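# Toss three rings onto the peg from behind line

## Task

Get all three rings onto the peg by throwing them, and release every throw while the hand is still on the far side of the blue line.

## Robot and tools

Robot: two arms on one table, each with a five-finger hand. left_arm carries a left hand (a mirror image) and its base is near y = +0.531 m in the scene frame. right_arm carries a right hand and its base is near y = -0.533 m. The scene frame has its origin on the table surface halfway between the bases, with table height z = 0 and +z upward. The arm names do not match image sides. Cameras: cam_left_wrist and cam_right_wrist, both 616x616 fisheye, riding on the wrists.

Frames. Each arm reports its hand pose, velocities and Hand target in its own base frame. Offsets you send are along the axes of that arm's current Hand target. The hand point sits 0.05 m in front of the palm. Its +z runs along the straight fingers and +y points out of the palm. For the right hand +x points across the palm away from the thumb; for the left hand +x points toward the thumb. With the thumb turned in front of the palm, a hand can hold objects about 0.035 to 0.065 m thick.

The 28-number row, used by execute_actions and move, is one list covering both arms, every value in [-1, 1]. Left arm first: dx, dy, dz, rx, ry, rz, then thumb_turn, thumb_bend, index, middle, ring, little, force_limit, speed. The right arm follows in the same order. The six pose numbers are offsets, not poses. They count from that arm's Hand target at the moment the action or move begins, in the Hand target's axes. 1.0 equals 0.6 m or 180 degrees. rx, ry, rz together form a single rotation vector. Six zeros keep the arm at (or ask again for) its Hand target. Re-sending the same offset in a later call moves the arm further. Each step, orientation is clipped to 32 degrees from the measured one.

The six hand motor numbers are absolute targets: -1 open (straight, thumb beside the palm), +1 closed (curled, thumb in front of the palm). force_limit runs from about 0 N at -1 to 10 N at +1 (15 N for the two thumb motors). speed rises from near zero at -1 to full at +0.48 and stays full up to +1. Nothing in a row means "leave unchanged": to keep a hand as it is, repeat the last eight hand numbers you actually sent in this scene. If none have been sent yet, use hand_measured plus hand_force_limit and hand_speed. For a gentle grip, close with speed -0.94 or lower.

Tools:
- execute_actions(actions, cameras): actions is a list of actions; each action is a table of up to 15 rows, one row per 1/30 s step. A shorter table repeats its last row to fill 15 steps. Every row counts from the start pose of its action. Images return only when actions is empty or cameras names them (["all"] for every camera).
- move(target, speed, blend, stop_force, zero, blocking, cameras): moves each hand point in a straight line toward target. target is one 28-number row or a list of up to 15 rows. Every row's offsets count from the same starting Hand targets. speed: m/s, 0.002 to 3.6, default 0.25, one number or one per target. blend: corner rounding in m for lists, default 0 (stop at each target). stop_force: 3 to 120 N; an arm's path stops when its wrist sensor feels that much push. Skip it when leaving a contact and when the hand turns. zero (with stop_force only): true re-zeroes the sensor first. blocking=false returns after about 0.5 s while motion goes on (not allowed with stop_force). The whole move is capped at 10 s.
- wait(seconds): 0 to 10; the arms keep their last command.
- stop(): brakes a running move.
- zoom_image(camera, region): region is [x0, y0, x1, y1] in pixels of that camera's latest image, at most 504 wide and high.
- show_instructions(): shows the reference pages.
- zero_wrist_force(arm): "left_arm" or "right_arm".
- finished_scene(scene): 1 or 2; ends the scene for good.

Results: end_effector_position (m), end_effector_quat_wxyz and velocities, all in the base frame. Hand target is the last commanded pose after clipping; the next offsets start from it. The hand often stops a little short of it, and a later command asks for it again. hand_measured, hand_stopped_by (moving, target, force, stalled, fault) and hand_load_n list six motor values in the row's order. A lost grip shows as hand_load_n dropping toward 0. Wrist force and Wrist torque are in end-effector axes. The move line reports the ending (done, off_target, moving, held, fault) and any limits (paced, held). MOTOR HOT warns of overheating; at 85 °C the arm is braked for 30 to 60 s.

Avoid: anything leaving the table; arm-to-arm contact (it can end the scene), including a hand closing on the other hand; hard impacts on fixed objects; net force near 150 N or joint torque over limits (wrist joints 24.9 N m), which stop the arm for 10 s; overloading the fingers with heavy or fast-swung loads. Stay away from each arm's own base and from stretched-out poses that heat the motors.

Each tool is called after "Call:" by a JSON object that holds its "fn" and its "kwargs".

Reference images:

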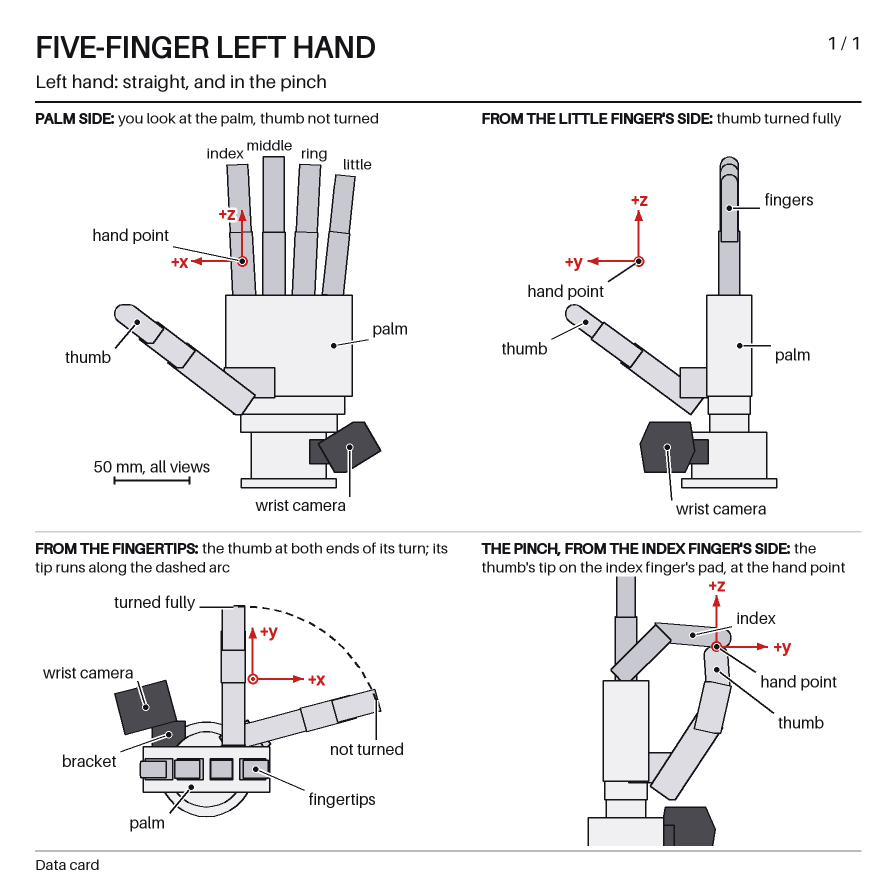

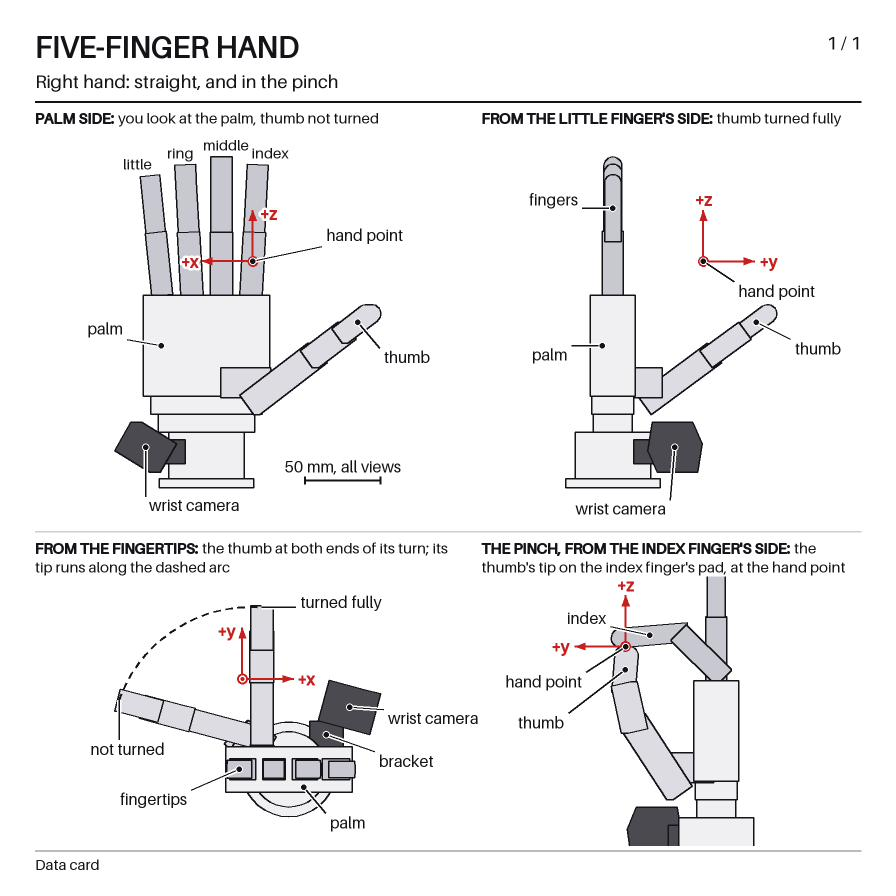

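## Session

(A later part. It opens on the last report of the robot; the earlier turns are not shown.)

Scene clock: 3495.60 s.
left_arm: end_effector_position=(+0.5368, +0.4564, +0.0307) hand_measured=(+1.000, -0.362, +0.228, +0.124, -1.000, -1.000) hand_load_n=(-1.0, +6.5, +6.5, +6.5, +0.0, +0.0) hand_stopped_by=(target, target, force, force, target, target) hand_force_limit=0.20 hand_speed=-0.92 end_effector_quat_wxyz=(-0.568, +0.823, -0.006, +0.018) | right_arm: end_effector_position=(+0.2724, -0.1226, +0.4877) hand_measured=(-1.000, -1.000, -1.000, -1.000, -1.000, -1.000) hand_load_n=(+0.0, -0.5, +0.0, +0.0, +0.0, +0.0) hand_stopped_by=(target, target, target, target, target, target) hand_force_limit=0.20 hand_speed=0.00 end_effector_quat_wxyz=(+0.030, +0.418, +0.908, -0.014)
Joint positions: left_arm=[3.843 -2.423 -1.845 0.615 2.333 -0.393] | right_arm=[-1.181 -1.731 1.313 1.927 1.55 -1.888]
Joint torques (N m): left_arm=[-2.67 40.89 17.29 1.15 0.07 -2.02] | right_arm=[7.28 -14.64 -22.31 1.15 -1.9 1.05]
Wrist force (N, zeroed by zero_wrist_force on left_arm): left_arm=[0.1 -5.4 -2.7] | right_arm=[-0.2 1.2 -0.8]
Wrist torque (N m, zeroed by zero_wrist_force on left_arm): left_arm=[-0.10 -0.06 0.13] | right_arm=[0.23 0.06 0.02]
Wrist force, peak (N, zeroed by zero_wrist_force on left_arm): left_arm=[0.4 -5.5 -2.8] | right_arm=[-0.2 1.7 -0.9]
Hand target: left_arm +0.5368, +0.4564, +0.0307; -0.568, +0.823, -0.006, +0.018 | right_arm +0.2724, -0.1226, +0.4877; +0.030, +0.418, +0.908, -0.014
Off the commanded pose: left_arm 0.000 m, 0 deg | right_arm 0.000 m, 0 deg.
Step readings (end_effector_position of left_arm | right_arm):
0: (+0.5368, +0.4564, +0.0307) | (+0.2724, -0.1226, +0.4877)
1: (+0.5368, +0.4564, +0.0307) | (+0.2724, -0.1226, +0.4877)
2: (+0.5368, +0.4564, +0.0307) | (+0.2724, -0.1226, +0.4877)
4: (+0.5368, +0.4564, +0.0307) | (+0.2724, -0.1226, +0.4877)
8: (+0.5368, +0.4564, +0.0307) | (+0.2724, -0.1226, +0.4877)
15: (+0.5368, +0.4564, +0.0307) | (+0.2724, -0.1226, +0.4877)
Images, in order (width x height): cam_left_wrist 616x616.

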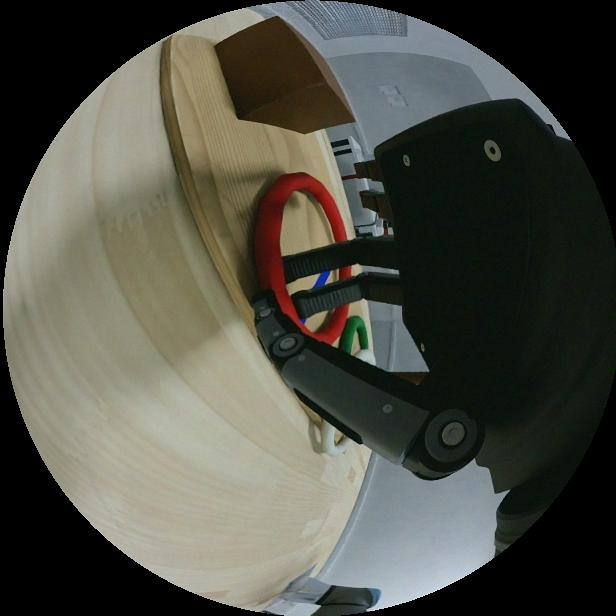

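Call:
{"fn": "move", "kwargs": {"target": [0.0002,-0.0078,-0.0029,0,0,0,1,-0.36,0.4,0.4,-1,-1,0.2,-0.92,0,0,0,0,0,0,-1,-1,-1,-1,-1,-1,0.2,0], "speed": 0.02, "cameras": ["cam_left_wrist"]}}

Call:
{"fn": "zoom_image", "kwargs": {"camera": "cam_left_wrist", "region": [200, 150, 400, 350]}}

Scene clock: 3501.63 s.
left_arm: end_effector_position=(+0.5368, +0.4564, +0.0357) hand_measured=(+1.000, -0.362, +0.228, +0.124, -1.000, -1.000) hand_load_n=(+1.0, +6.0, +2.5, +6.5, +0.0, +0.0) hand_stopped_by=(target, target, force, force, target, target) hand_force_limit=0.20 hand_speed=-0.92 end_effector_quat_wxyz=(-0.568, +0.823, -0.006, +0.018) | right_arm: end_effector_position=(+0.2724, -0.1226, +0.4877) hand_measured=(-1.000, -1.000, -1.000, -1.000, -1.000, -1.000) hand_load_n=(+0.0, +0.0, +0.0, +0.0, +0.0, +0.0) hand_stopped_by=(target, target, target, target, target, target) hand_force_limit=0.20 hand_speed=0.00 end_effector_quat_wxyz=(+0.030, +0.418, +0.908, -0.014)
Joint positions: left_arm=[3.843 -2.412 -1.847 0.606 2.333 -0.393] | right_arm=[-1.181 -1.731 1.313 1.927 1.55 -1.888]
Joint torques (N m): left_arm=[1.3 46.28 5.1 1.74 -0.8 -0.8] | right_arm=[6.74 -14.55 -21.99 1.16 -1.7 1.12]
Wrist force (N, zeroed by zero_wrist_force on left_arm): left_arm=[0.0 0.7 -1.2] | right_arm=[-0.5 1.2 -1.0]
Wrist torque (N m, zeroed by zero_wrist_force on left_arm): left_arm=[0.12 -0.03 0.03] | right_arm=[0.24 0.11 0.00]
Wrist force, peak (N, zeroed by zero_wrist_force on left_arm): left_arm=[0.1 -5.8 -2.6] | right_arm=[-0.1 1.4 -1.0]
Hand target: left_arm +0.5368, +0.4564, +0.0356; -0.568, +0.823, -0.006, +0.018 | right_arm +0.2724, -0.1226, +0.4877; +0.030, +0.418, +0.908, -0.014
Off the commanded pose: left_arm 0.000 m, 0 deg | right_arm 0.000 m, 0 deg.
move: done
Images, in order (width x height): cam_left_wrist 616x616.

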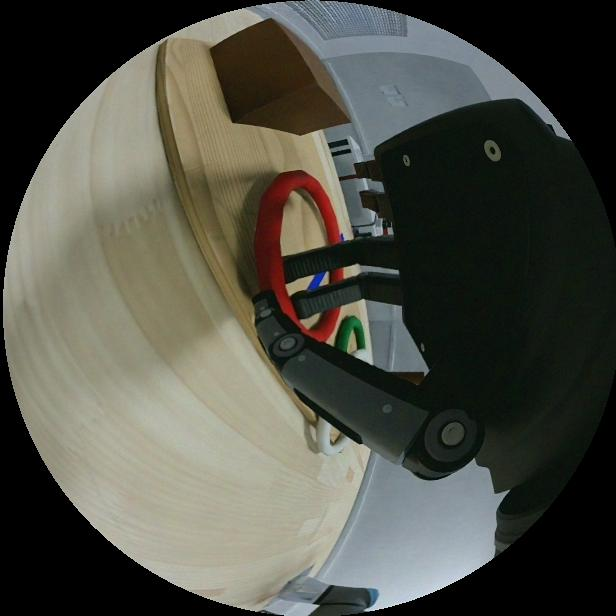

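Scaled by 2.520 from the camera's 616x616 image, which has a finer 880x880 frame.

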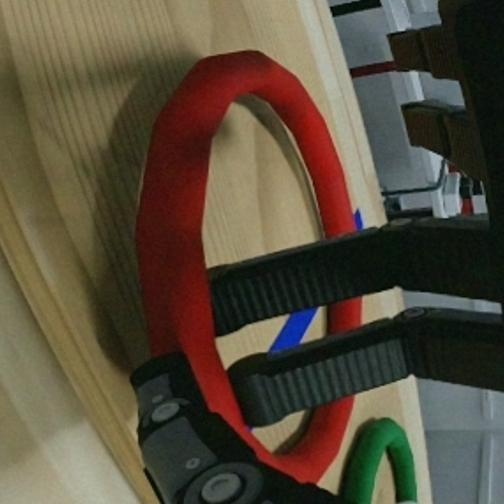

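Call:
{"fn": "move", "kwargs": {"target": [-0.0001,0.0047,0.0017,0,0,0,1,-0.36,0.4,0.4,-1,-1,0.2,-0.92,0,0,0,0,0,0,-1,-1,-1,-1,-1,-1,0.2,0], "speed": 0.02}}

Call:
{"fn": "execute_actions", "kwargs": {"actions": [[[0,0,0,0,0,0,1,-0.36,0.405,0.405,-1,-1,0.42,-0.93,0,0,0,0,0,0,-1,-1,-1,-1,-1,-1,0.2,0]]], "cameras": ["cam_left_wrist"]}}

Call:
{"fn": "zoom_image", "kwargs": {"camera": "cam_left_wrist", "region": [200, 150, 400, 350]}}

Scene clock: 3509.90 s.
left_arm: end_effector_position=(+0.5368, +0.4564, +0.0326) hand_measured=(+1.000, -0.362, +0.228, +0.124, -1.000, -1.000) hand_load_n=(+1.5, +7.0, +1.5, +5.5, +0.0, +0.0) hand_stopped_by=(target, target, force, force, target, target) hand_force_limit=0.20 hand_speed=-0.92 end_effector_quat_wxyz=(-0.568, +0.823, -0.006, +0.018) | right_arm: end_effector_position=(+0.2724, -0.1226, +0.4877) hand_measured=(-1.000, -1.000, -1.000, -1.000, -1.000, -1.000) hand_load_n=(+0.0, +0.0, +0.0, +0.0, +0.0, +0.0) hand_stopped_by=(target, target, target, target, target, target) hand_force_limit=0.20 hand_speed=0.00 end_effector_quat_wxyz=(+0.030, +0.418, +0.908, -0.014)
Joint positions: left_arm=[3.843 -2.419 -1.846 0.612 2.333 -0.393] | right_arm=[-1.181 -1.731 1.313 1.927 1.55 -1.888]
Joint torques (N m): left_arm=[-3.86 44.44 17.94 3.6 1.62 0.18] | right_arm=[7.1 -14.68 -22.35 1.22 -1.86 1.17]
Wrist force (N, zeroed by zero_wrist_force on left_arm): left_arm=[-0.4 -0.8 -1.8] | right_arm=[-0.2 1.1 -0.8]
Wrist torque (N m, zeroed by zero_wrist_force on left_arm): left_arm=[0.07 -0.03 0.01] | right_arm=[0.23 0.07 0.02]
Wrist force, peak (N, zeroed by zero_wrist_force on left_arm): left_arm=[-0.3 -0.7 -1.9] | right_arm=[0.0 1.7 -0.8]
Hand target: left_arm +0.5368, +0.4564, +0.0326; -0.568, +0.823, -0.006, +0.018 | right_arm +0.2724, -0.1226, +0.4877; +0.030, +0.418, +0.908, -0.014
Off the commanded pose: left_arm 0.000 m, 0 deg | right_arm 0.000 m, 0 deg.
move: done

Scene clock: 3510.60 s.
left_arm: end_effector_position=(+0.5368, +0.4564, +0.0326) hand_measured=(+1.000, -0.364, +0.258, +0.134, -1.000, -1.000) hand_load_n=(+0.5, +10.0, +6.5, +8.0, +0.0, +0.0) hand_stopped_by=(target, target, force, force, target, target) hand_force_limit=0.42 hand_speed=-0.93 end_effector_quat_wxyz=(-0.568, +0.823, -0.006, +0.018) | right_arm: end_effector_position=(+0.2724, -0.1226, +0.4877) hand_measured=(-1.000, -1.000, -1.000, -1.000, -1.000, -1.000) hand_load_n=(+0.0, +0.0, +0.0, +0.0, +0.0, +0.0) hand_stopped_by=(target, target, target, target, target, target) hand_force_limit=0.20 hand_speed=0.00 end_effector_quat_wxyz=(+0.030, +0.418, +0.908, -0.014)
Joint positions: left_arm=[3.843 -2.419 -1.846 0.612 2.333 -0.393] | right_arm=[-1.181 -1.731 1.313 1.927 1.55 -1.888]
Joint torques (N m): left_arm=[-4.87 59.69 11.76 0.65 1.75 -2.1] | right_arm=[7.26 -14.36 -22.26 1.1 -1.83 1.1]
Wrist force (N, zeroed by zero_wrist_force on left_arm): left_arm=[-0.2 0.1 -1.4] | right_arm=[-0.3 1.4 -0.7]
Wrist torque (N m, zeroed by zero_wrist_force on left_arm): left_arm=[0.09 -0.04 0.03] | right_arm=[0.26 0.09 0.02]
Wrist force, peak (N, zeroed by zero_wrist_force on left_arm): left_arm=[-0.5 -0.7 -1.9] | right_arm=[-0.2 1.4 -0.9]
Hand target: left_arm +0.5368, +0.4564, +0.0326; -0.568, +0.823, -0.006, +0.018 | right_arm +0.2724, -0.1226, +0.4877; +0.030, +0.418, +0.908, -0.014
Off the commanded pose: left_arm 0.000 m, 0 deg | right_arm 0.000 m, 0 deg.
Step readings (end_effector_position of left_arm | right_arm):
0: (+0.5368, +0.4564, +0.0326) | (+0.2724, -0.1226, +0.4877)
1: (+0.5368, +0.4564, +0.0326) | (+0.2724, -0.1226, +0.4877)
2: (+0.5368, +0.4564, +0.0326) | (+0.2724, -0.1226, +0.4877)
4: (+0.5368, +0.4564, +0.0326) | (+0.2724, -0.1226, +0.4877)
8: (+0.5368, +0.4564, +0.0326) | (+0.2724, -0.1226, +0.4877)
15: (+0.5368, +0.4564, +0.0326) | (+0.2724, -0.1226, +0.4877)
Images, in order (width x height): cam_left_wrist 616x616.

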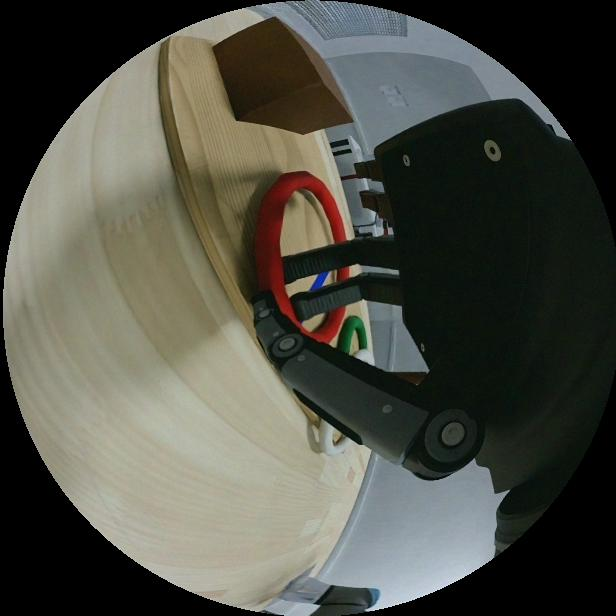

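Scaled by 2.520 from the camera's 616x616 image, which has a finer 880x880 frame.

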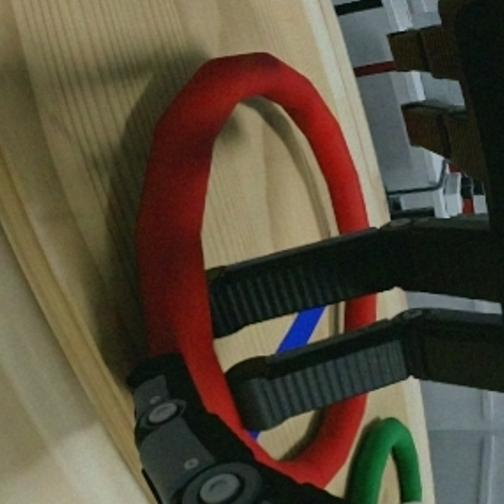

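Call:
{"fn": "move", "kwargs": {"target": [0.0004,-0.0157,-0.0057,0,0,0,1,-0.36,0.405,0.405,-1,-1,0.42,-0.93,0,0,0,0,0,0,-1,-1,-1,-1,-1,-1,0.2,0], "speed": 0.03, "cameras": ["cam_left_wrist"]}}

Call:
{"fn": "zoom_image", "kwargs": {"camera": "cam_left_wrist", "region": [200, 150, 400, 350]}}

Scene clock: 3518.70 s.
left_arm: end_effector_position=(+0.5368, +0.4565, +0.0428) hand_measured=(+1.000, -0.364, +0.258, +0.134, -1.000, -1.000) hand_load_n=(+2.0, +6.0, +2.0, +6.5, +0.0, +0.0) hand_stopped_by=(target, target, force, force, target, target) hand_force_limit=0.42 hand_speed=-0.93 end_effector_quat_wxyz=(-0.568, +0.823, -0.006, +0.018) | right_arm: end_effector_position=(+0.2724, -0.1226, +0.4877) hand_measured=(-1.000, -1.000, -1.000, -1.000, -1.000, -1.000) hand_load_n=(+0.0, +0.0, +0.0, +0.0, +0.0, +0.0) hand_stopped_by=(target, target, target, target, target, target) hand_force_limit=0.20 hand_speed=0.00 end_effector_quat_wxyz=(+0.030, +0.418, +0.908, -0.014)
Joint positions: left_arm=[3.843 -2.397 -1.85 0.594 2.333 -0.393] | right_arm=[-1.181 -1.731 1.313 1.927 1.55 -1.888]
Joint torques (N m): left_arm=[5.78 35.52 7.27 3.75 -0.87 2.47] | right_arm=[7.31 -14.93 -22.56 1.12 -1.75 1.12]
Wrist force (N, zeroed by zero_wrist_force on left_arm): left_arm=[-0.1 0.6 -1.3] | right_arm=[-0.1 1.2 -0.7]
Wrist torque (N m, zeroed by zero_wrist_force on left_arm): left_arm=[0.11 -0.02 0.04] | right_arm=[0.23 0.05 0.02]
Wrist force, peak (N, zeroed by zero_wrist_force on left_arm): left_arm=[-0.1 0.1 -1.7] | right_arm=[-0.3 1.4 -1.1]
Hand target: left_arm +0.5368, +0.4565, +0.0427; -0.568, +0.823, -0.006, +0.018 | right_arm +0.2724, -0.1226, +0.4877; +0.030, +0.418, +0.908, -0.014
Off the commanded pose: left_arm 0.000 m, 0 deg | right_arm 0.000 m, 0 deg.
move: done
Images, in order (width x height): cam_left_wrist 616x616.

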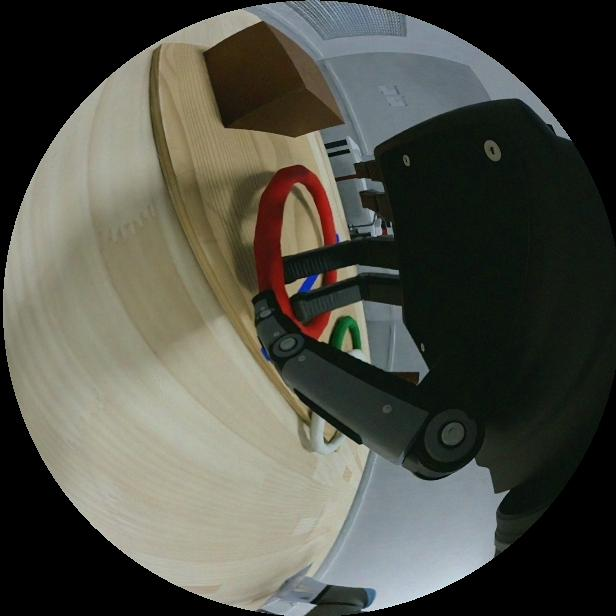

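Scaled by 2.520 from the camera's 616x616 image, which has a finer 880x880 frame.

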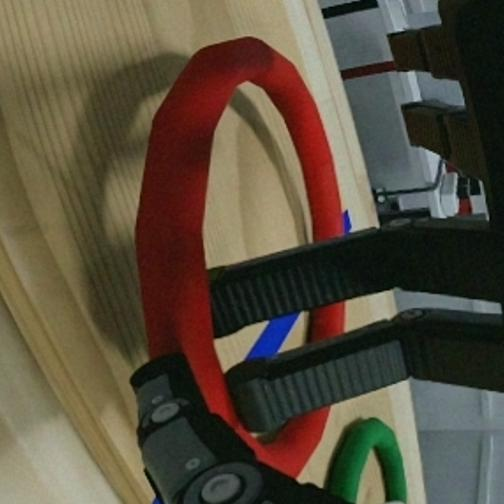

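Call:
{"fn": "execute_actions", "kwargs": {"actions": [[[0,0,0,0,0,0,1,-0.36,0.41,0.405,-1,-1,0.4,-0.95,0,0,0,0,0,0,-1,-1,-1,-1,-1,-1,0.2,0]]], "cameras": ["cam_left_wrist"]}}

Call:
{"fn": "zoom_image", "kwargs": {"camera": "cam_left_wrist", "region": [200, 150, 400, 350]}}

Scene clock: 3542.03 s.
left_arm: end_effector_position=(+0.5368, +0.4565, +0.0427) hand_measured=(+1.000, -0.362, +0.410, +0.136, -1.000, -1.000) hand_load_n=(+1.5, +1.5, +0.0, +3.5, +0.0, +0.0) hand_stopped_by=(target, target, target, force, target, target) hand_force_limit=0.40 hand_speed=-0.95 end_effector_quat_wxyz=(-0.568, +0.823, -0.006, +0.018) | right_arm: end_effector_position=(+0.2724, -0.1226, +0.4877) hand_measured=(-1.000, -1.000, -1.000, -1.000, -1.000, -1.000) hand_load_n=(+0.0, +0.0, +0.0, +0.0, +0.0, -0.5) hand_stopped_by=(target, target, target, target, target, target) hand_force_limit=0.20 hand_speed=0.00 end_effector_quat_wxyz=(+0.030, +0.418, +0.908, -0.014)
Joint positions: left_arm=[3.843 -2.397 -1.85 0.594 2.333 -0.393] | right_arm=[-1.181 -1.731 1.313 1.927 1.55 -1.888]
Joint torques (N m): left_arm=[5.66 36.9 18.59 4.71 -0.61 2.42] | right_arm=[7.05 -14.68 -22.35 1.14 -1.8 1.06]
Wrist force (N, zeroed by zero_wrist_force on left_arm): left_arm=[0.1 0.5 -1.5] | right_arm=[-0.1 1.4 -0.6]
Wrist torque (N m, zeroed by zero_wrist_force on left_arm): left_arm=[0.11 -0.06 0.05] | right_arm=[0.25 0.05 0.04]
Wrist force, peak (N, zeroed by zero_wrist_force on left_arm): left_arm=[0.0 0.7 -1.7] | right_arm=[-0.3 1.5 -1.0]
Hand target: left_arm +0.5368, +0.4565, +0.0427; -0.568, +0.823, -0.006, +0.018 | right_arm +0.2724, -0.1226, +0.4877; +0.030, +0.418, +0.908, -0.014
Off the commanded pose: left_arm 0.000 m, 0 deg | right_arm 0.000 m, 0 deg.
Step readings (end_effector_position of left_arm | right_arm):
0: (+0.5368, +0.4565, +0.0427) | (+0.2724, -0.1226, +0.4877)
1: (+0.5368, +0.4565, +0.0427) | (+0.2724, -0.1226, +0.4877)
2: (+0.5368, +0.4565, +0.0427) | (+0.2724, -0.1226, +0.4877)
4: (+0.5368, +0.4565, +0.0427) | (+0.2724, -0.1226, +0.4877)
8: (+0.5368, +0.4565, +0.0427) | (+0.2724, -0.1226, +0.4877)
15: (+0.5368, +0.4565, +0.0427) | (+0.2724, -0.1226, +0.4877)
Images, in order (width x height): cam_left_wrist 616x616.

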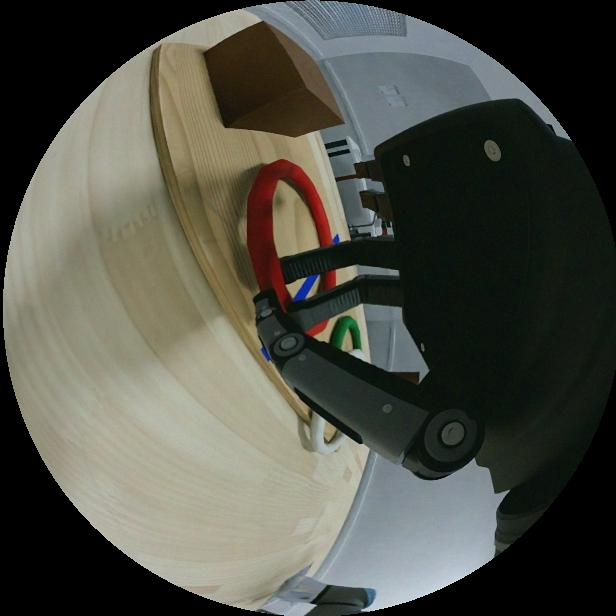

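Scaled by 2.520 from the camera's 616x616 image, which has a finer 880x880 frame.

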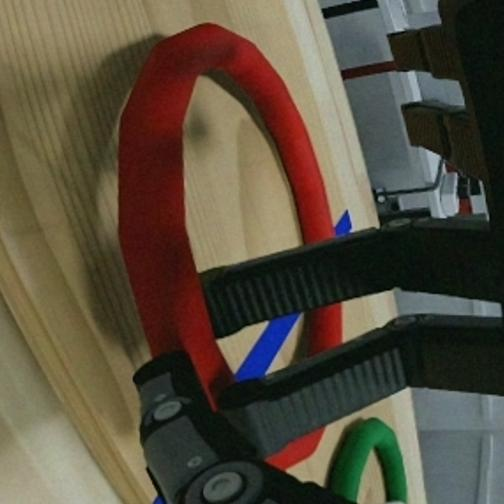

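Call:
{"fn": "move", "kwargs": {"target": [-0.0004,0.0165,0.006,0,0,0,1,-0.36,0.41,0.405,-1,-1,0.4,-0.95,0,0,0,0,0,0,-1,-1,-1,-1,-1,-1,0.2,0], "speed": 0.02, "stop_force": 4}}

Call:
{"fn": "execute_actions", "kwargs": {"actions": [[[0,0,0,0,0,0,1,-0.3,-0.3,-0.35,-1,-1,0.2,-0.8,0,0,0,0,0,0,-1,-1,-1,-1,-1,-1,0.2,0]]]}}

Call:
{"fn": "wait", "kwargs": {"seconds": 1.5, "cameras": ["cam_left_wrist"]}}

Call:
{"fn": "zoom_image", "kwargs": {"camera": "cam_left_wrist", "region": [200, 150, 400, 350]}}

Scene clock: 3552.07 s.
left_arm: end_effector_position=(+0.5368, +0.4564, +0.0321) hand_measured=(+1.000, -0.362, +0.410, +0.136, -1.000, -1.000) hand_load_n=(+1.0, +2.5, +0.0, +2.5, +0.0, -0.5) hand_stopped_by=(target, target, target, force, target, target) hand_force_limit=0.40 hand_speed=-0.95 end_effector_quat_wxyz=(-0.568, +0.823, -0.006, +0.018) | right_arm: end_effector_position=(+0.2724, -0.1226, +0.4877) hand_measured=(-1.000, -1.000, -1.000, -1.000, -1.000, -1.000) hand_load_n=(+0.0, +0.0, +0.0, +0.0, +0.0, +0.0) hand_stopped_by=(target, target, target, target, target, target) hand_force_limit=0.20 hand_speed=0.00 end_effector_quat_wxyz=(+0.030, +0.418, +0.908, -0.014)
Joint positions: left_arm=[3.843 -2.42 -1.846 0.613 2.333 -0.393] | right_arm=[-1.181 -1.731 1.313 1.927 1.55 -1.888]
Joint torques (N m): left_arm=[-6.56 61.19 2.6 0.24 1.67 -2.09] | right_arm=[7.15 -14.31 -22.02 1.16 -1.82 1.09]
Wrist force (N, zeroed by zero_wrist_force on left_arm): left_arm=[0.1 0.5 -1.5] | right_arm=[-0.2 1.2 -0.8]
Wrist torque (N m, zeroed by zero_wrist_force on left_arm): left_arm=[0.14 -0.06 0.06] | right_arm=[0.23 0.07 0.02]
Wrist force, peak (N, zeroed by zero_wrist_force on left_arm): left_arm=[0.1 0.8 -1.6] | right_arm=[-0.3 1.4 -1.2]
Hand target: left_arm +0.5368, +0.4564, +0.0321; -0.568, +0.823, -0.006, +0.018 | right_arm +0.2724, -0.1226, +0.4877; +0.030, +0.418, +0.908, -0.014
Off the commanded pose: left_arm 0.000 m, 0 deg | right_arm 0.000 m, 0 deg.
move: done

Scene clock: 3553.63 s.
left_arm: end_effector_position=(+0.5368, +0.4564, +0.0321) hand_measured=(+1.000, -0.300, -0.300, -0.350, -1.000, -1.000) hand_load_n=(+0.0, +0.0, +0.0, +0.5, +0.0, +0.0) hand_stopped_by=(target, target, target, target, target, target) hand_force_limit=0.20 hand_speed=-0.80 end_effector_quat_wxyz=(-0.568, +0.823, -0.006, +0.018) | right_arm: end_effector_position=(+0.2724, -0.1226, +0.4877) hand_measured=(-1.000, -1.000, -1.000, -1.000, -1.000, -1.000) hand_load_n=(+0.0, +0.0, +0.0, +0.0, +0.0, +0.0) hand_stopped_by=(target, target, target, target, target, target) hand_force_limit=0.20 hand_speed=0.00 end_effector_quat_wxyz=(+0.030, +0.418, +0.908, -0.014)
Joint positions: left_arm=[3.843 -2.42 -1.846 0.613 2.333 -0.393] | right_arm=[-1.181 -1.731 1.313 1.927 1.55 -1.888]
Joint torques (N m): left_arm=[5.04 37.24 5.12 0.54 -0.8 -1.27] | right_arm=[6.91 -14.44 -22.31 1.16 -1.89 1.09]
Wrist force (N, zeroed by zero_wrist_force on left_arm): left_arm=[-0.3 0.1 -1.4] | right_arm=[-0.1 1.1 -1.0]
Wrist torque (N m, zeroed by zero_wrist_force on left_arm): left_arm=[0.13 -0.02 0.04] | right_arm=[0.23 0.07 0.02]
Wrist force, peak (N, zeroed by zero_wrist_force on left_arm): left_arm=[0.3 -19.6 -13.6] | right_arm=[-0.1 1.4 -0.9]
Hand target: left_arm +0.5368, +0.4564, +0.0321; -0.568, +0.823, -0.006, +0.018 | right_arm +0.2724, -0.1226, +0.4877; +0.030, +0.418, +0.908, -0.014
Off the commanded pose: left_arm 0.000 m, 0 deg | right_arm 0.000 m, 0 deg.
Step readings (end_effector_position of left_arm | right_arm):
0: (+0.5368, +0.4564, +0.0321) | (+0.2724, -0.1226, +0.4877)
1: (+0.5368, +0.4564, +0.0321) | (+0.2724, -0.1226, +0.4877)
2: (+0.5368, +0.4564, +0.0321) | (+0.2724, -0.1226, +0.4877)
4: (+0.5368, +0.4564, +0.0321) | (+0.2724, -0.1226, +0.4877)
8: (+0.5368, +0.4564, +0.0322) | (+0.2724, -0.1226, +0.4877)
15: (+0.5368, +0.4564, +0.0322) | (+0.2724, -0.1226, +0.4877)

Scene clock: 3555.13 s.
left_arm: end_effector_position=(+0.5368, +0.4564, +0.0321) hand_measured=(+1.000, -0.300, -0.300, -0.350, -1.000, -1.000) hand_load_n=(+0.0, +0.0, +0.0, +0.0, +0.0, +0.0) hand_stopped_by=(target, target, target, target, target, target) hand_force_limit=0.20 hand_speed=-0.80 end_effector_quat_wxyz=(-0.568, +0.823, -0.006, +0.018) | right_arm: end_effector_position=(+0.2724, -0.1226, +0.4877) hand_measured=(-1.000, -1.000, -1.000, -1.000, -1.000, -1.000) hand_load_n=(+0.0, +0.0, +0.0, +0.0, +0.0, +0.0) hand_stopped_by=(target, target, target, target, target, target) hand_force_limit=0.20 hand_speed=0.00 end_effector_quat_wxyz=(+0.030, +0.418, +0.908, -0.014)
Joint positions: left_arm=[3.843 -2.42 -1.846 0.613 2.333 -0.393] | right_arm=[-1.181 -1.731 1.313 1.927 1.55 -1.888]
Joint torques (N m): left_arm=[5.67 41.98 13.78 1.09 -0.81 -0.22] | right_arm=[7.15 -14.45 -22.46 1.17 -1.79 1.15]
Wrist force (N, zeroed by zero_wrist_force on left_arm): left_arm=[-0.2 0.0 -1.4] | right_arm=[-0.2 1.2 -0.5]
Wrist torque (N m, zeroed by zero_wrist_force on left_arm): left_arm=[0.13 -0.02 0.04] | right_arm=[0.21 0.06 0.02]
Wrist force, peak (N, zeroed by zero_wrist_force on left_arm): left_arm=[-0.3 -0.1 -1.7] | right_arm=[-0.2 1.4 -1.0]
Hand target: left_arm +0.5368, +0.4564, +0.0321; -0.568, +0.823, -0.006, +0.018 | right_arm +0.2724, -0.1226, +0.4877; +0.030, +0.418, +0.908, -0.014
Off the commanded pose: left_arm 0.000 m, 0 deg | right_arm 0.000 m, 0 deg.
wait: 1.50 s; at rest by 0.17 s
Images, in order (width x height): cam_left_wrist 616x616.

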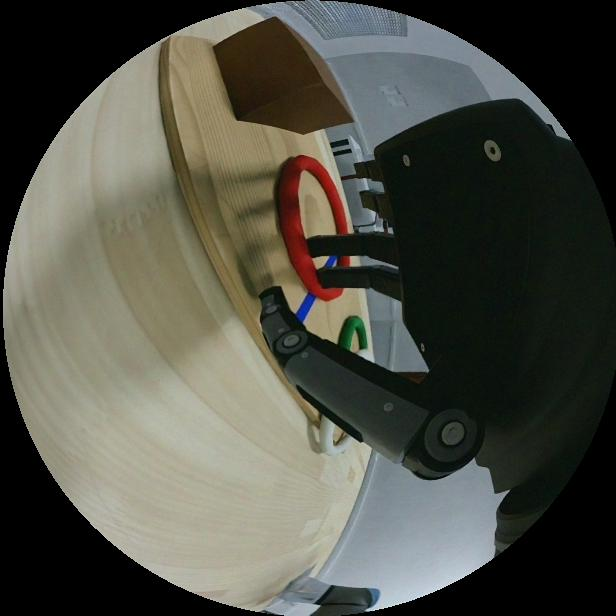

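Scaled by 2.520 from the camera's 616x616 image, which has a finer 880x880 frame.

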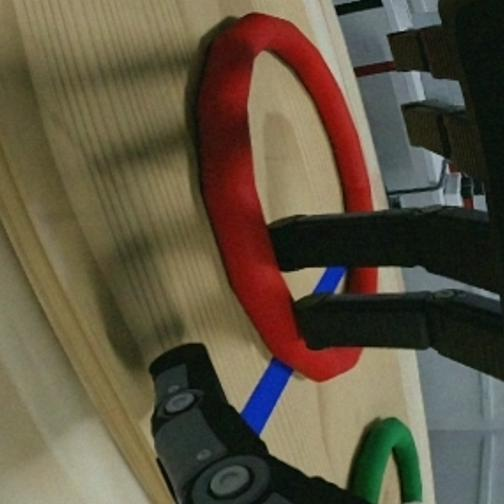

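Call:
{"fn": "move", "kwargs": {"target": [-0.0328,-0.0244,-0.0086,0,0,0,1,-0.3,-0.3,-0.35,-1,-1,0.2,-0.8,0,0,0,0,0,0,-1,-1,-1,-1,-1,-1,0.2,0], "speed": 0.04, "cameras": ["cam_left_wrist"]}}

Call:
{"fn": "zoom_image", "kwargs": {"camera": "cam_left_wrist", "region": [200, 150, 400, 350]}}

Scene clock: 3576.43 s.
left_arm: end_effector_position=(+0.5168, +0.4574, +0.0474) hand_measured=(+1.000, -0.300, -0.300, -0.350, -1.000, -1.000) hand_load_n=(+0.0, +0.0, +0.0, +0.0, +0.0, -0.5) hand_stopped_by=(target, target, target, target, target, target) hand_force_limit=0.20 hand_speed=-0.80 end_effector_quat_wxyz=(-0.568, +0.823, -0.006, +0.018) | right_arm: end_effector_position=(+0.2724, -0.1226, +0.4877) hand_measured=(-1.000, -1.000, -1.000, -1.000, -1.000, -1.000) hand_load_n=(+0.0, +0.0, +0.0, +0.0, +0.0, +0.0) hand_stopped_by=(target, target, target, target, target, target) hand_force_limit=0.20 hand_speed=0.00 end_effector_quat_wxyz=(+0.030, +0.418, +0.908, -0.014)
Joint positions: left_arm=[3.869 -2.37 -1.903 0.632 2.31 -0.376] | right_arm=[-1.181 -1.731 1.313 1.927 1.55 -1.888]
Joint torques (N m): left_arm=[-6.75 35.19 18.71 1.36 1.81 -1.24] | right_arm=[6.85 -15.04 -22.26 1.15 -1.85 1.13]
Wrist force (N, zeroed by zero_wrist_force on left_arm): left_arm=[-0.2 0.2 -1.3] | right_arm=[-0.1 1.1 -0.8]
Wrist torque (N m, zeroed by zero_wrist_force on left_arm): left_arm=[0.10 -0.03 -0.12] | right_arm=[0.22 0.06 0.02]
Wrist force, peak (N, zeroed by zero_wrist_force on left_arm): left_arm=[-0.6 0.4 -1.6] | right_arm=[0.1 1.5 -0.9]
Hand target: left_arm +0.5168, +0.4574, +0.0472; -0.568, +0.823, -0.006, +0.018 | right_arm +0.2724, -0.1226, +0.4877; +0.030, +0.418, +0.908, -0.014
Off the commanded pose: left_arm 0.000 m, 0 deg | right_arm 0.000 m, 0 deg.
move: done
Images, in order (width x height): cam_left_wrist 616x616.

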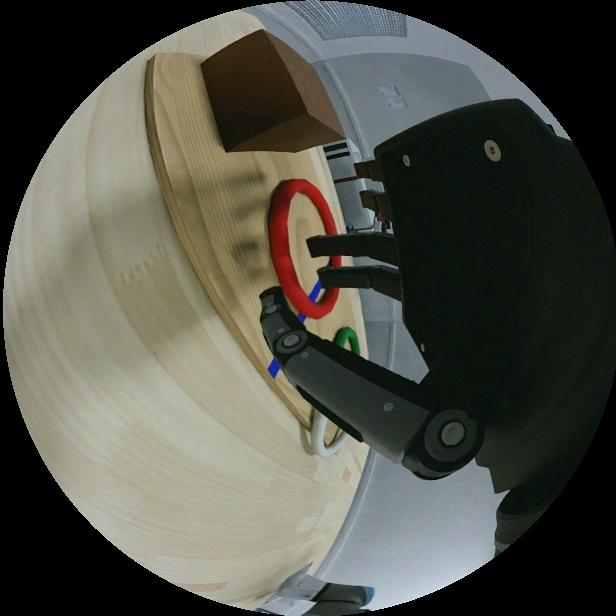

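Scaled by 2.520 from the camera's 616x616 image, which has a finer 880x880 frame.

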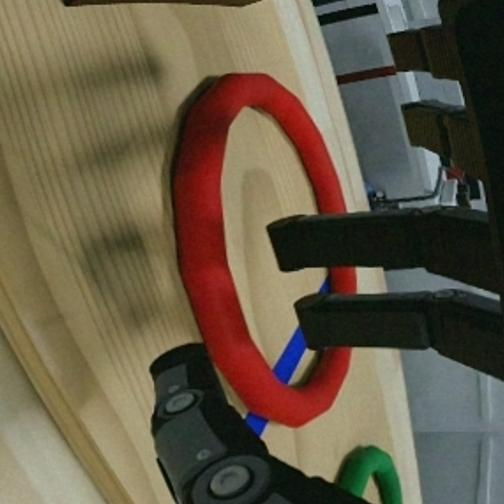

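Call:
{"fn": "move", "kwargs": {"target": [-0.0214,0.0117,0.0151,0,0,0,1,-0.3,-0.3,-0.35,-1,-1,0.2,-0.8,0,0,0,0,0,0,-1,-1,-1,-1,-1,-1,0.2,0], "speed": 0.04, "cameras": ["cam_left_wrist"]}}

Call:
{"fn": "zoom_image", "kwargs": {"camera": "cam_left_wrist", "region": [200, 150, 400, 350]}}

Scene clock: 3591.30 s.
left_arm: end_effector_position=(+0.5043, +0.4637, +0.0369) hand_measured=(+1.000, -0.300, -0.300, -0.350, -1.000, -1.000) hand_load_n=(+0.0, +0.0, +0.0, +0.0, +0.0, +0.0) hand_stopped_by=(target, target, target, target, target, target) hand_force_limit=0.20 hand_speed=-0.80 end_effector_quat_wxyz=(-0.568, +0.823, -0.006, +0.017) end_effector_velocity=(+0.001, -0.001, +0.000) end_effector_angular_velocity=(-0.001, +0.002, +0.000) | right_arm: end_effector_position=(+0.2724, -0.1226, +0.4877) hand_measured=(-1.000, -1.000, -1.000, -1.000, -1.000, -1.000) hand_load_n=(+0.0, +0.0, +0.0, +0.0, +0.0, +0.0) hand_stopped_by=(target, target, target, target, target, target) hand_force_limit=0.20 hand_speed=0.00 end_effector_quat_wxyz=(+0.030, +0.418, +0.908, -0.014)
Joint positions: left_arm=[3.895 -2.387 -1.921 0.677 2.288 -0.36] | right_arm=[-1.181 -1.731 1.313 1.927 1.55 -1.888]
Joint velocities: left_arm=[-0.002 0.001 0.001 -0.006 0.002 0] | right_arm=[within noise]
Joint torques (N m): left_arm=[-6.33 57.16 18.35 0.16 1.63 -1.65] | right_arm=[7.09 -14.66 -22.51 1.12 -1.92 1.1]
Wrist force (N, zeroed by zero_wrist_force on left_arm): left_arm=[-0.2 0.4 -1.2] | right_arm=[-0.3 1.3 -0.8]
Wrist torque (N m, zeroed by zero_wrist_force on left_arm): left_arm=[0.12 -0.04 -0.11] | right_arm=[0.25 0.08 0.02]
Wrist force, peak (N, zeroed by zero_wrist_force on left_arm): left_arm=[-0.1 0.5 -1.7] | right_arm=[-0.3 1.5 -0.8]
Hand target: left_arm +0.5044, +0.4637, +0.0372; -0.568, +0.823, -0.006, +0.018 | right_arm +0.2724, -0.1226, +0.4877; +0.030, +0.418, +0.908, -0.014
Off the commanded pose: left_arm 0.000 m, 0 deg | right_arm 0.000 m, 0 deg.
move: done
Images, in order (width x height): cam_left_wrist 616x616.

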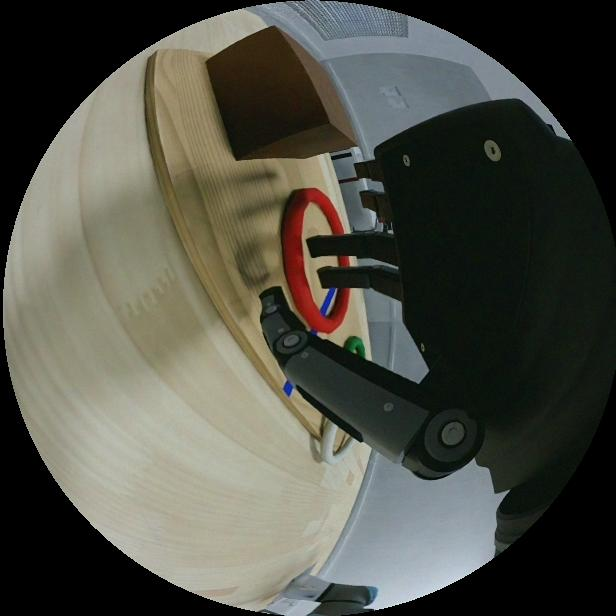

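Scaled by 2.520 from the camera's 616x616 image, which has a finer 880x880 frame.

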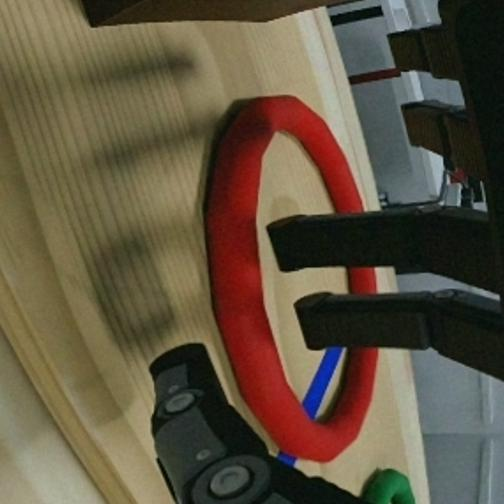

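Call:
{"fn": "move", "kwargs": {"target": [-0.0003,0.0058,0.0154,0,0,0,1,-0.3,-0.3,-0.35,-1,-1,0.2,-0.8,0,0,0,0,0,0,-1,-1,-1,-1,-1,-1,0.2,0], "speed": 0.03, "cameras": ["cam_left_wrist"]}}

Call:
{"fn": "zoom_image", "kwargs": {"camera": "cam_left_wrist", "region": [200, 150, 360, 350]}}

Scene clock: 3598.33 s.
left_arm: end_effector_position=(+0.5046, +0.4712, +0.0305) hand_measured=(+1.000, -0.300, -0.300, -0.350, -1.000, -1.000) hand_load_n=(+0.0, +0.0, +0.0, +0.0, +0.0, +0.0) hand_stopped_by=(target, target, target, target, target, target) hand_force_limit=0.20 hand_speed=-0.80 end_effector_quat_wxyz=(-0.568, +0.823, -0.006, +0.018) | right_arm: end_effector_position=(+0.2724, -0.1226, +0.4877) hand_measured=(-1.000, -1.000, -1.000, -1.000, -1.000, -1.000) hand_load_n=(+0.0, +0.0, +0.0, +0.0, +0.0, +0.0) hand_stopped_by=(target, target, target, target, target, target) hand_force_limit=0.20 hand_speed=0.00 end_effector_quat_wxyz=(+0.030, +0.418, +0.908, -0.014)
Joint positions: left_arm=[3.905 -2.406 -1.905 0.685 2.279 -0.354] | right_arm=[-1.181 -1.731 1.313 1.927 1.55 -1.888]
Joint torques (N m): left_arm=[-4.9 58.41 2.58 3.02 1.35 1.18] | right_arm=[7.02 -14.33 -22.33 1.18 -1.87 1.07]
Wrist force (N, zeroed by zero_wrist_force on left_arm): left_arm=[-0.3 0.3 -1.5] | right_arm=[-0.1 1.2 -0.6]
Wrist torque (N m, zeroed by zero_wrist_force on left_arm): left_arm=[0.13 -0.04 -0.12] | right_arm=[0.22 0.06 0.03]
Wrist force, peak (N, zeroed by zero_wrist_force on left_arm): left_arm=[-0.1 -0.1 -1.8] | right_arm=[-0.1 1.4 -1.1]
Hand target: left_arm +0.5046, +0.4711, +0.0306; -0.568, +0.823, -0.006, +0.018 | right_arm +0.2724, -0.1226, +0.4877; +0.030, +0.418, +0.908, -0.014
Off the commanded pose: left_arm 0.000 m, 0 deg | right_arm 0.000 m, 0 deg.
move: done
Images, in order (width x height): cam_left_wrist 616x616.

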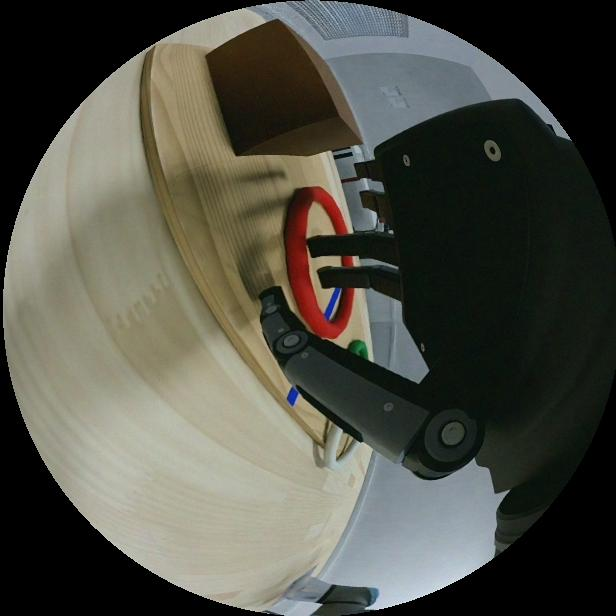

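Scaled by 2.520 from the camera's 616x616 image, which has a finer 880x880 frame.

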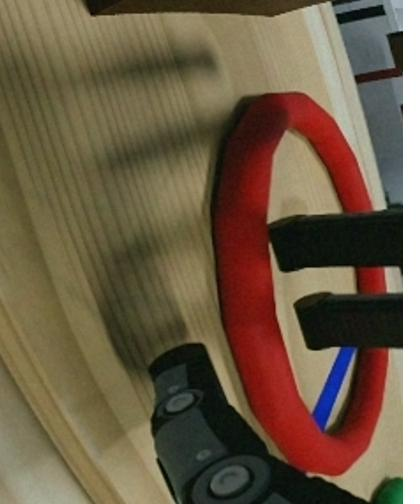

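Call:
{"fn": "move", "kwargs": {"target": [0.006,-0.0022,0.0056,0,0,0,1,-0.3,-0.3,-0.35,-1,-1,0.2,-0.8,0,0,0,0,0,0,-1,-1,-1,-1,-1,-1,0.2,0], "speed": 0.03, "cameras": ["cam_left_wrist"]}}

Call:
{"fn": "zoom_image", "kwargs": {"camera": "cam_left_wrist", "region": [200, 150, 360, 350]}}

Scene clock: 3605.87 s.
left_arm: end_effector_position=(+0.5083, +0.4747, +0.0308) hand_measured=(+1.000, -0.300, -0.300, -0.350, -1.000, -1.000) hand_load_n=(+0.0, +0.0, +0.0, +0.0, +0.0, +0.0) hand_stopped_by=(target, target, target, target, target, target) hand_force_limit=0.20 hand_speed=-0.80 end_effector_quat_wxyz=(-0.568, +0.823, -0.006, +0.018) | right_arm: end_effector_position=(+0.2724, -0.1226, +0.4877) hand_measured=(-1.000, -1.000, -1.000, -1.000, -1.000, -1.000) hand_load_n=(+0.0, +0.0, +0.0, +0.0, +0.0, +0.0) hand_stopped_by=(target, target, target, target, target, target) hand_force_limit=0.20 hand_speed=0.00 end_effector_quat_wxyz=(+0.030, +0.418, +0.908, -0.014)
Joint positions: left_arm=[3.905 -2.411 -1.889 0.674 2.279 -0.354] | right_arm=[-1.181 -1.731 1.313 1.927 1.55 -1.888]
Joint torques (N m): left_arm=[-6.99 42.07 4.09 2.21 1.8 -2.05] | right_arm=[7.34 -14.34 -22.15 1.14 -1.84 1.15]
Wrist force (N, zeroed by zero_wrist_force on left_arm): left_arm=[-0.2 0.2 -1.4] | right_arm=[-0.2 1.3 -0.6]
Wrist torque (N m, zeroed by zero_wrist_force on left_arm): left_arm=[0.11 -0.04 -0.12] | right_arm=[0.25 0.06 0.03]
Wrist force, peak (N, zeroed by zero_wrist_force on left_arm): left_arm=[-0.1 0.4 -1.7] | right_arm=[-0.3 1.5 -1.0]
Hand target: left_arm +0.5083, +0.4746, +0.0308; -0.568, +0.823, -0.006, +0.018 | right_arm +0.2724, -0.1226, +0.4877; +0.030, +0.418, +0.908, -0.014
Off the commanded pose: left_arm 0.000 m, 0 deg | right_arm 0.000 m, 0 deg.
move: done
Images, in order (width x height): cam_left_wrist 616x616.

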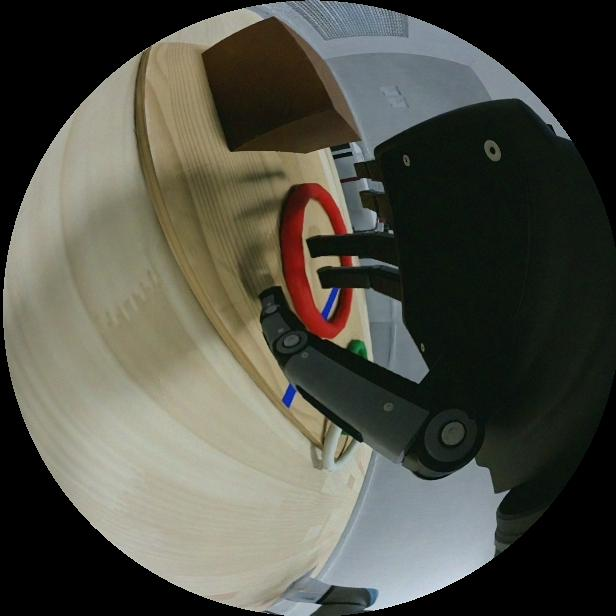

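Scaled by 2.520 from the camera's 616x616 image, which has a finer 880x880 frame.

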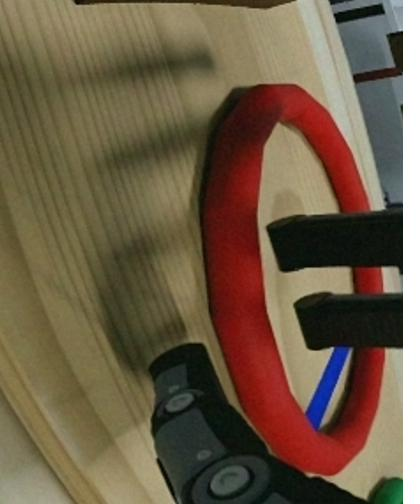

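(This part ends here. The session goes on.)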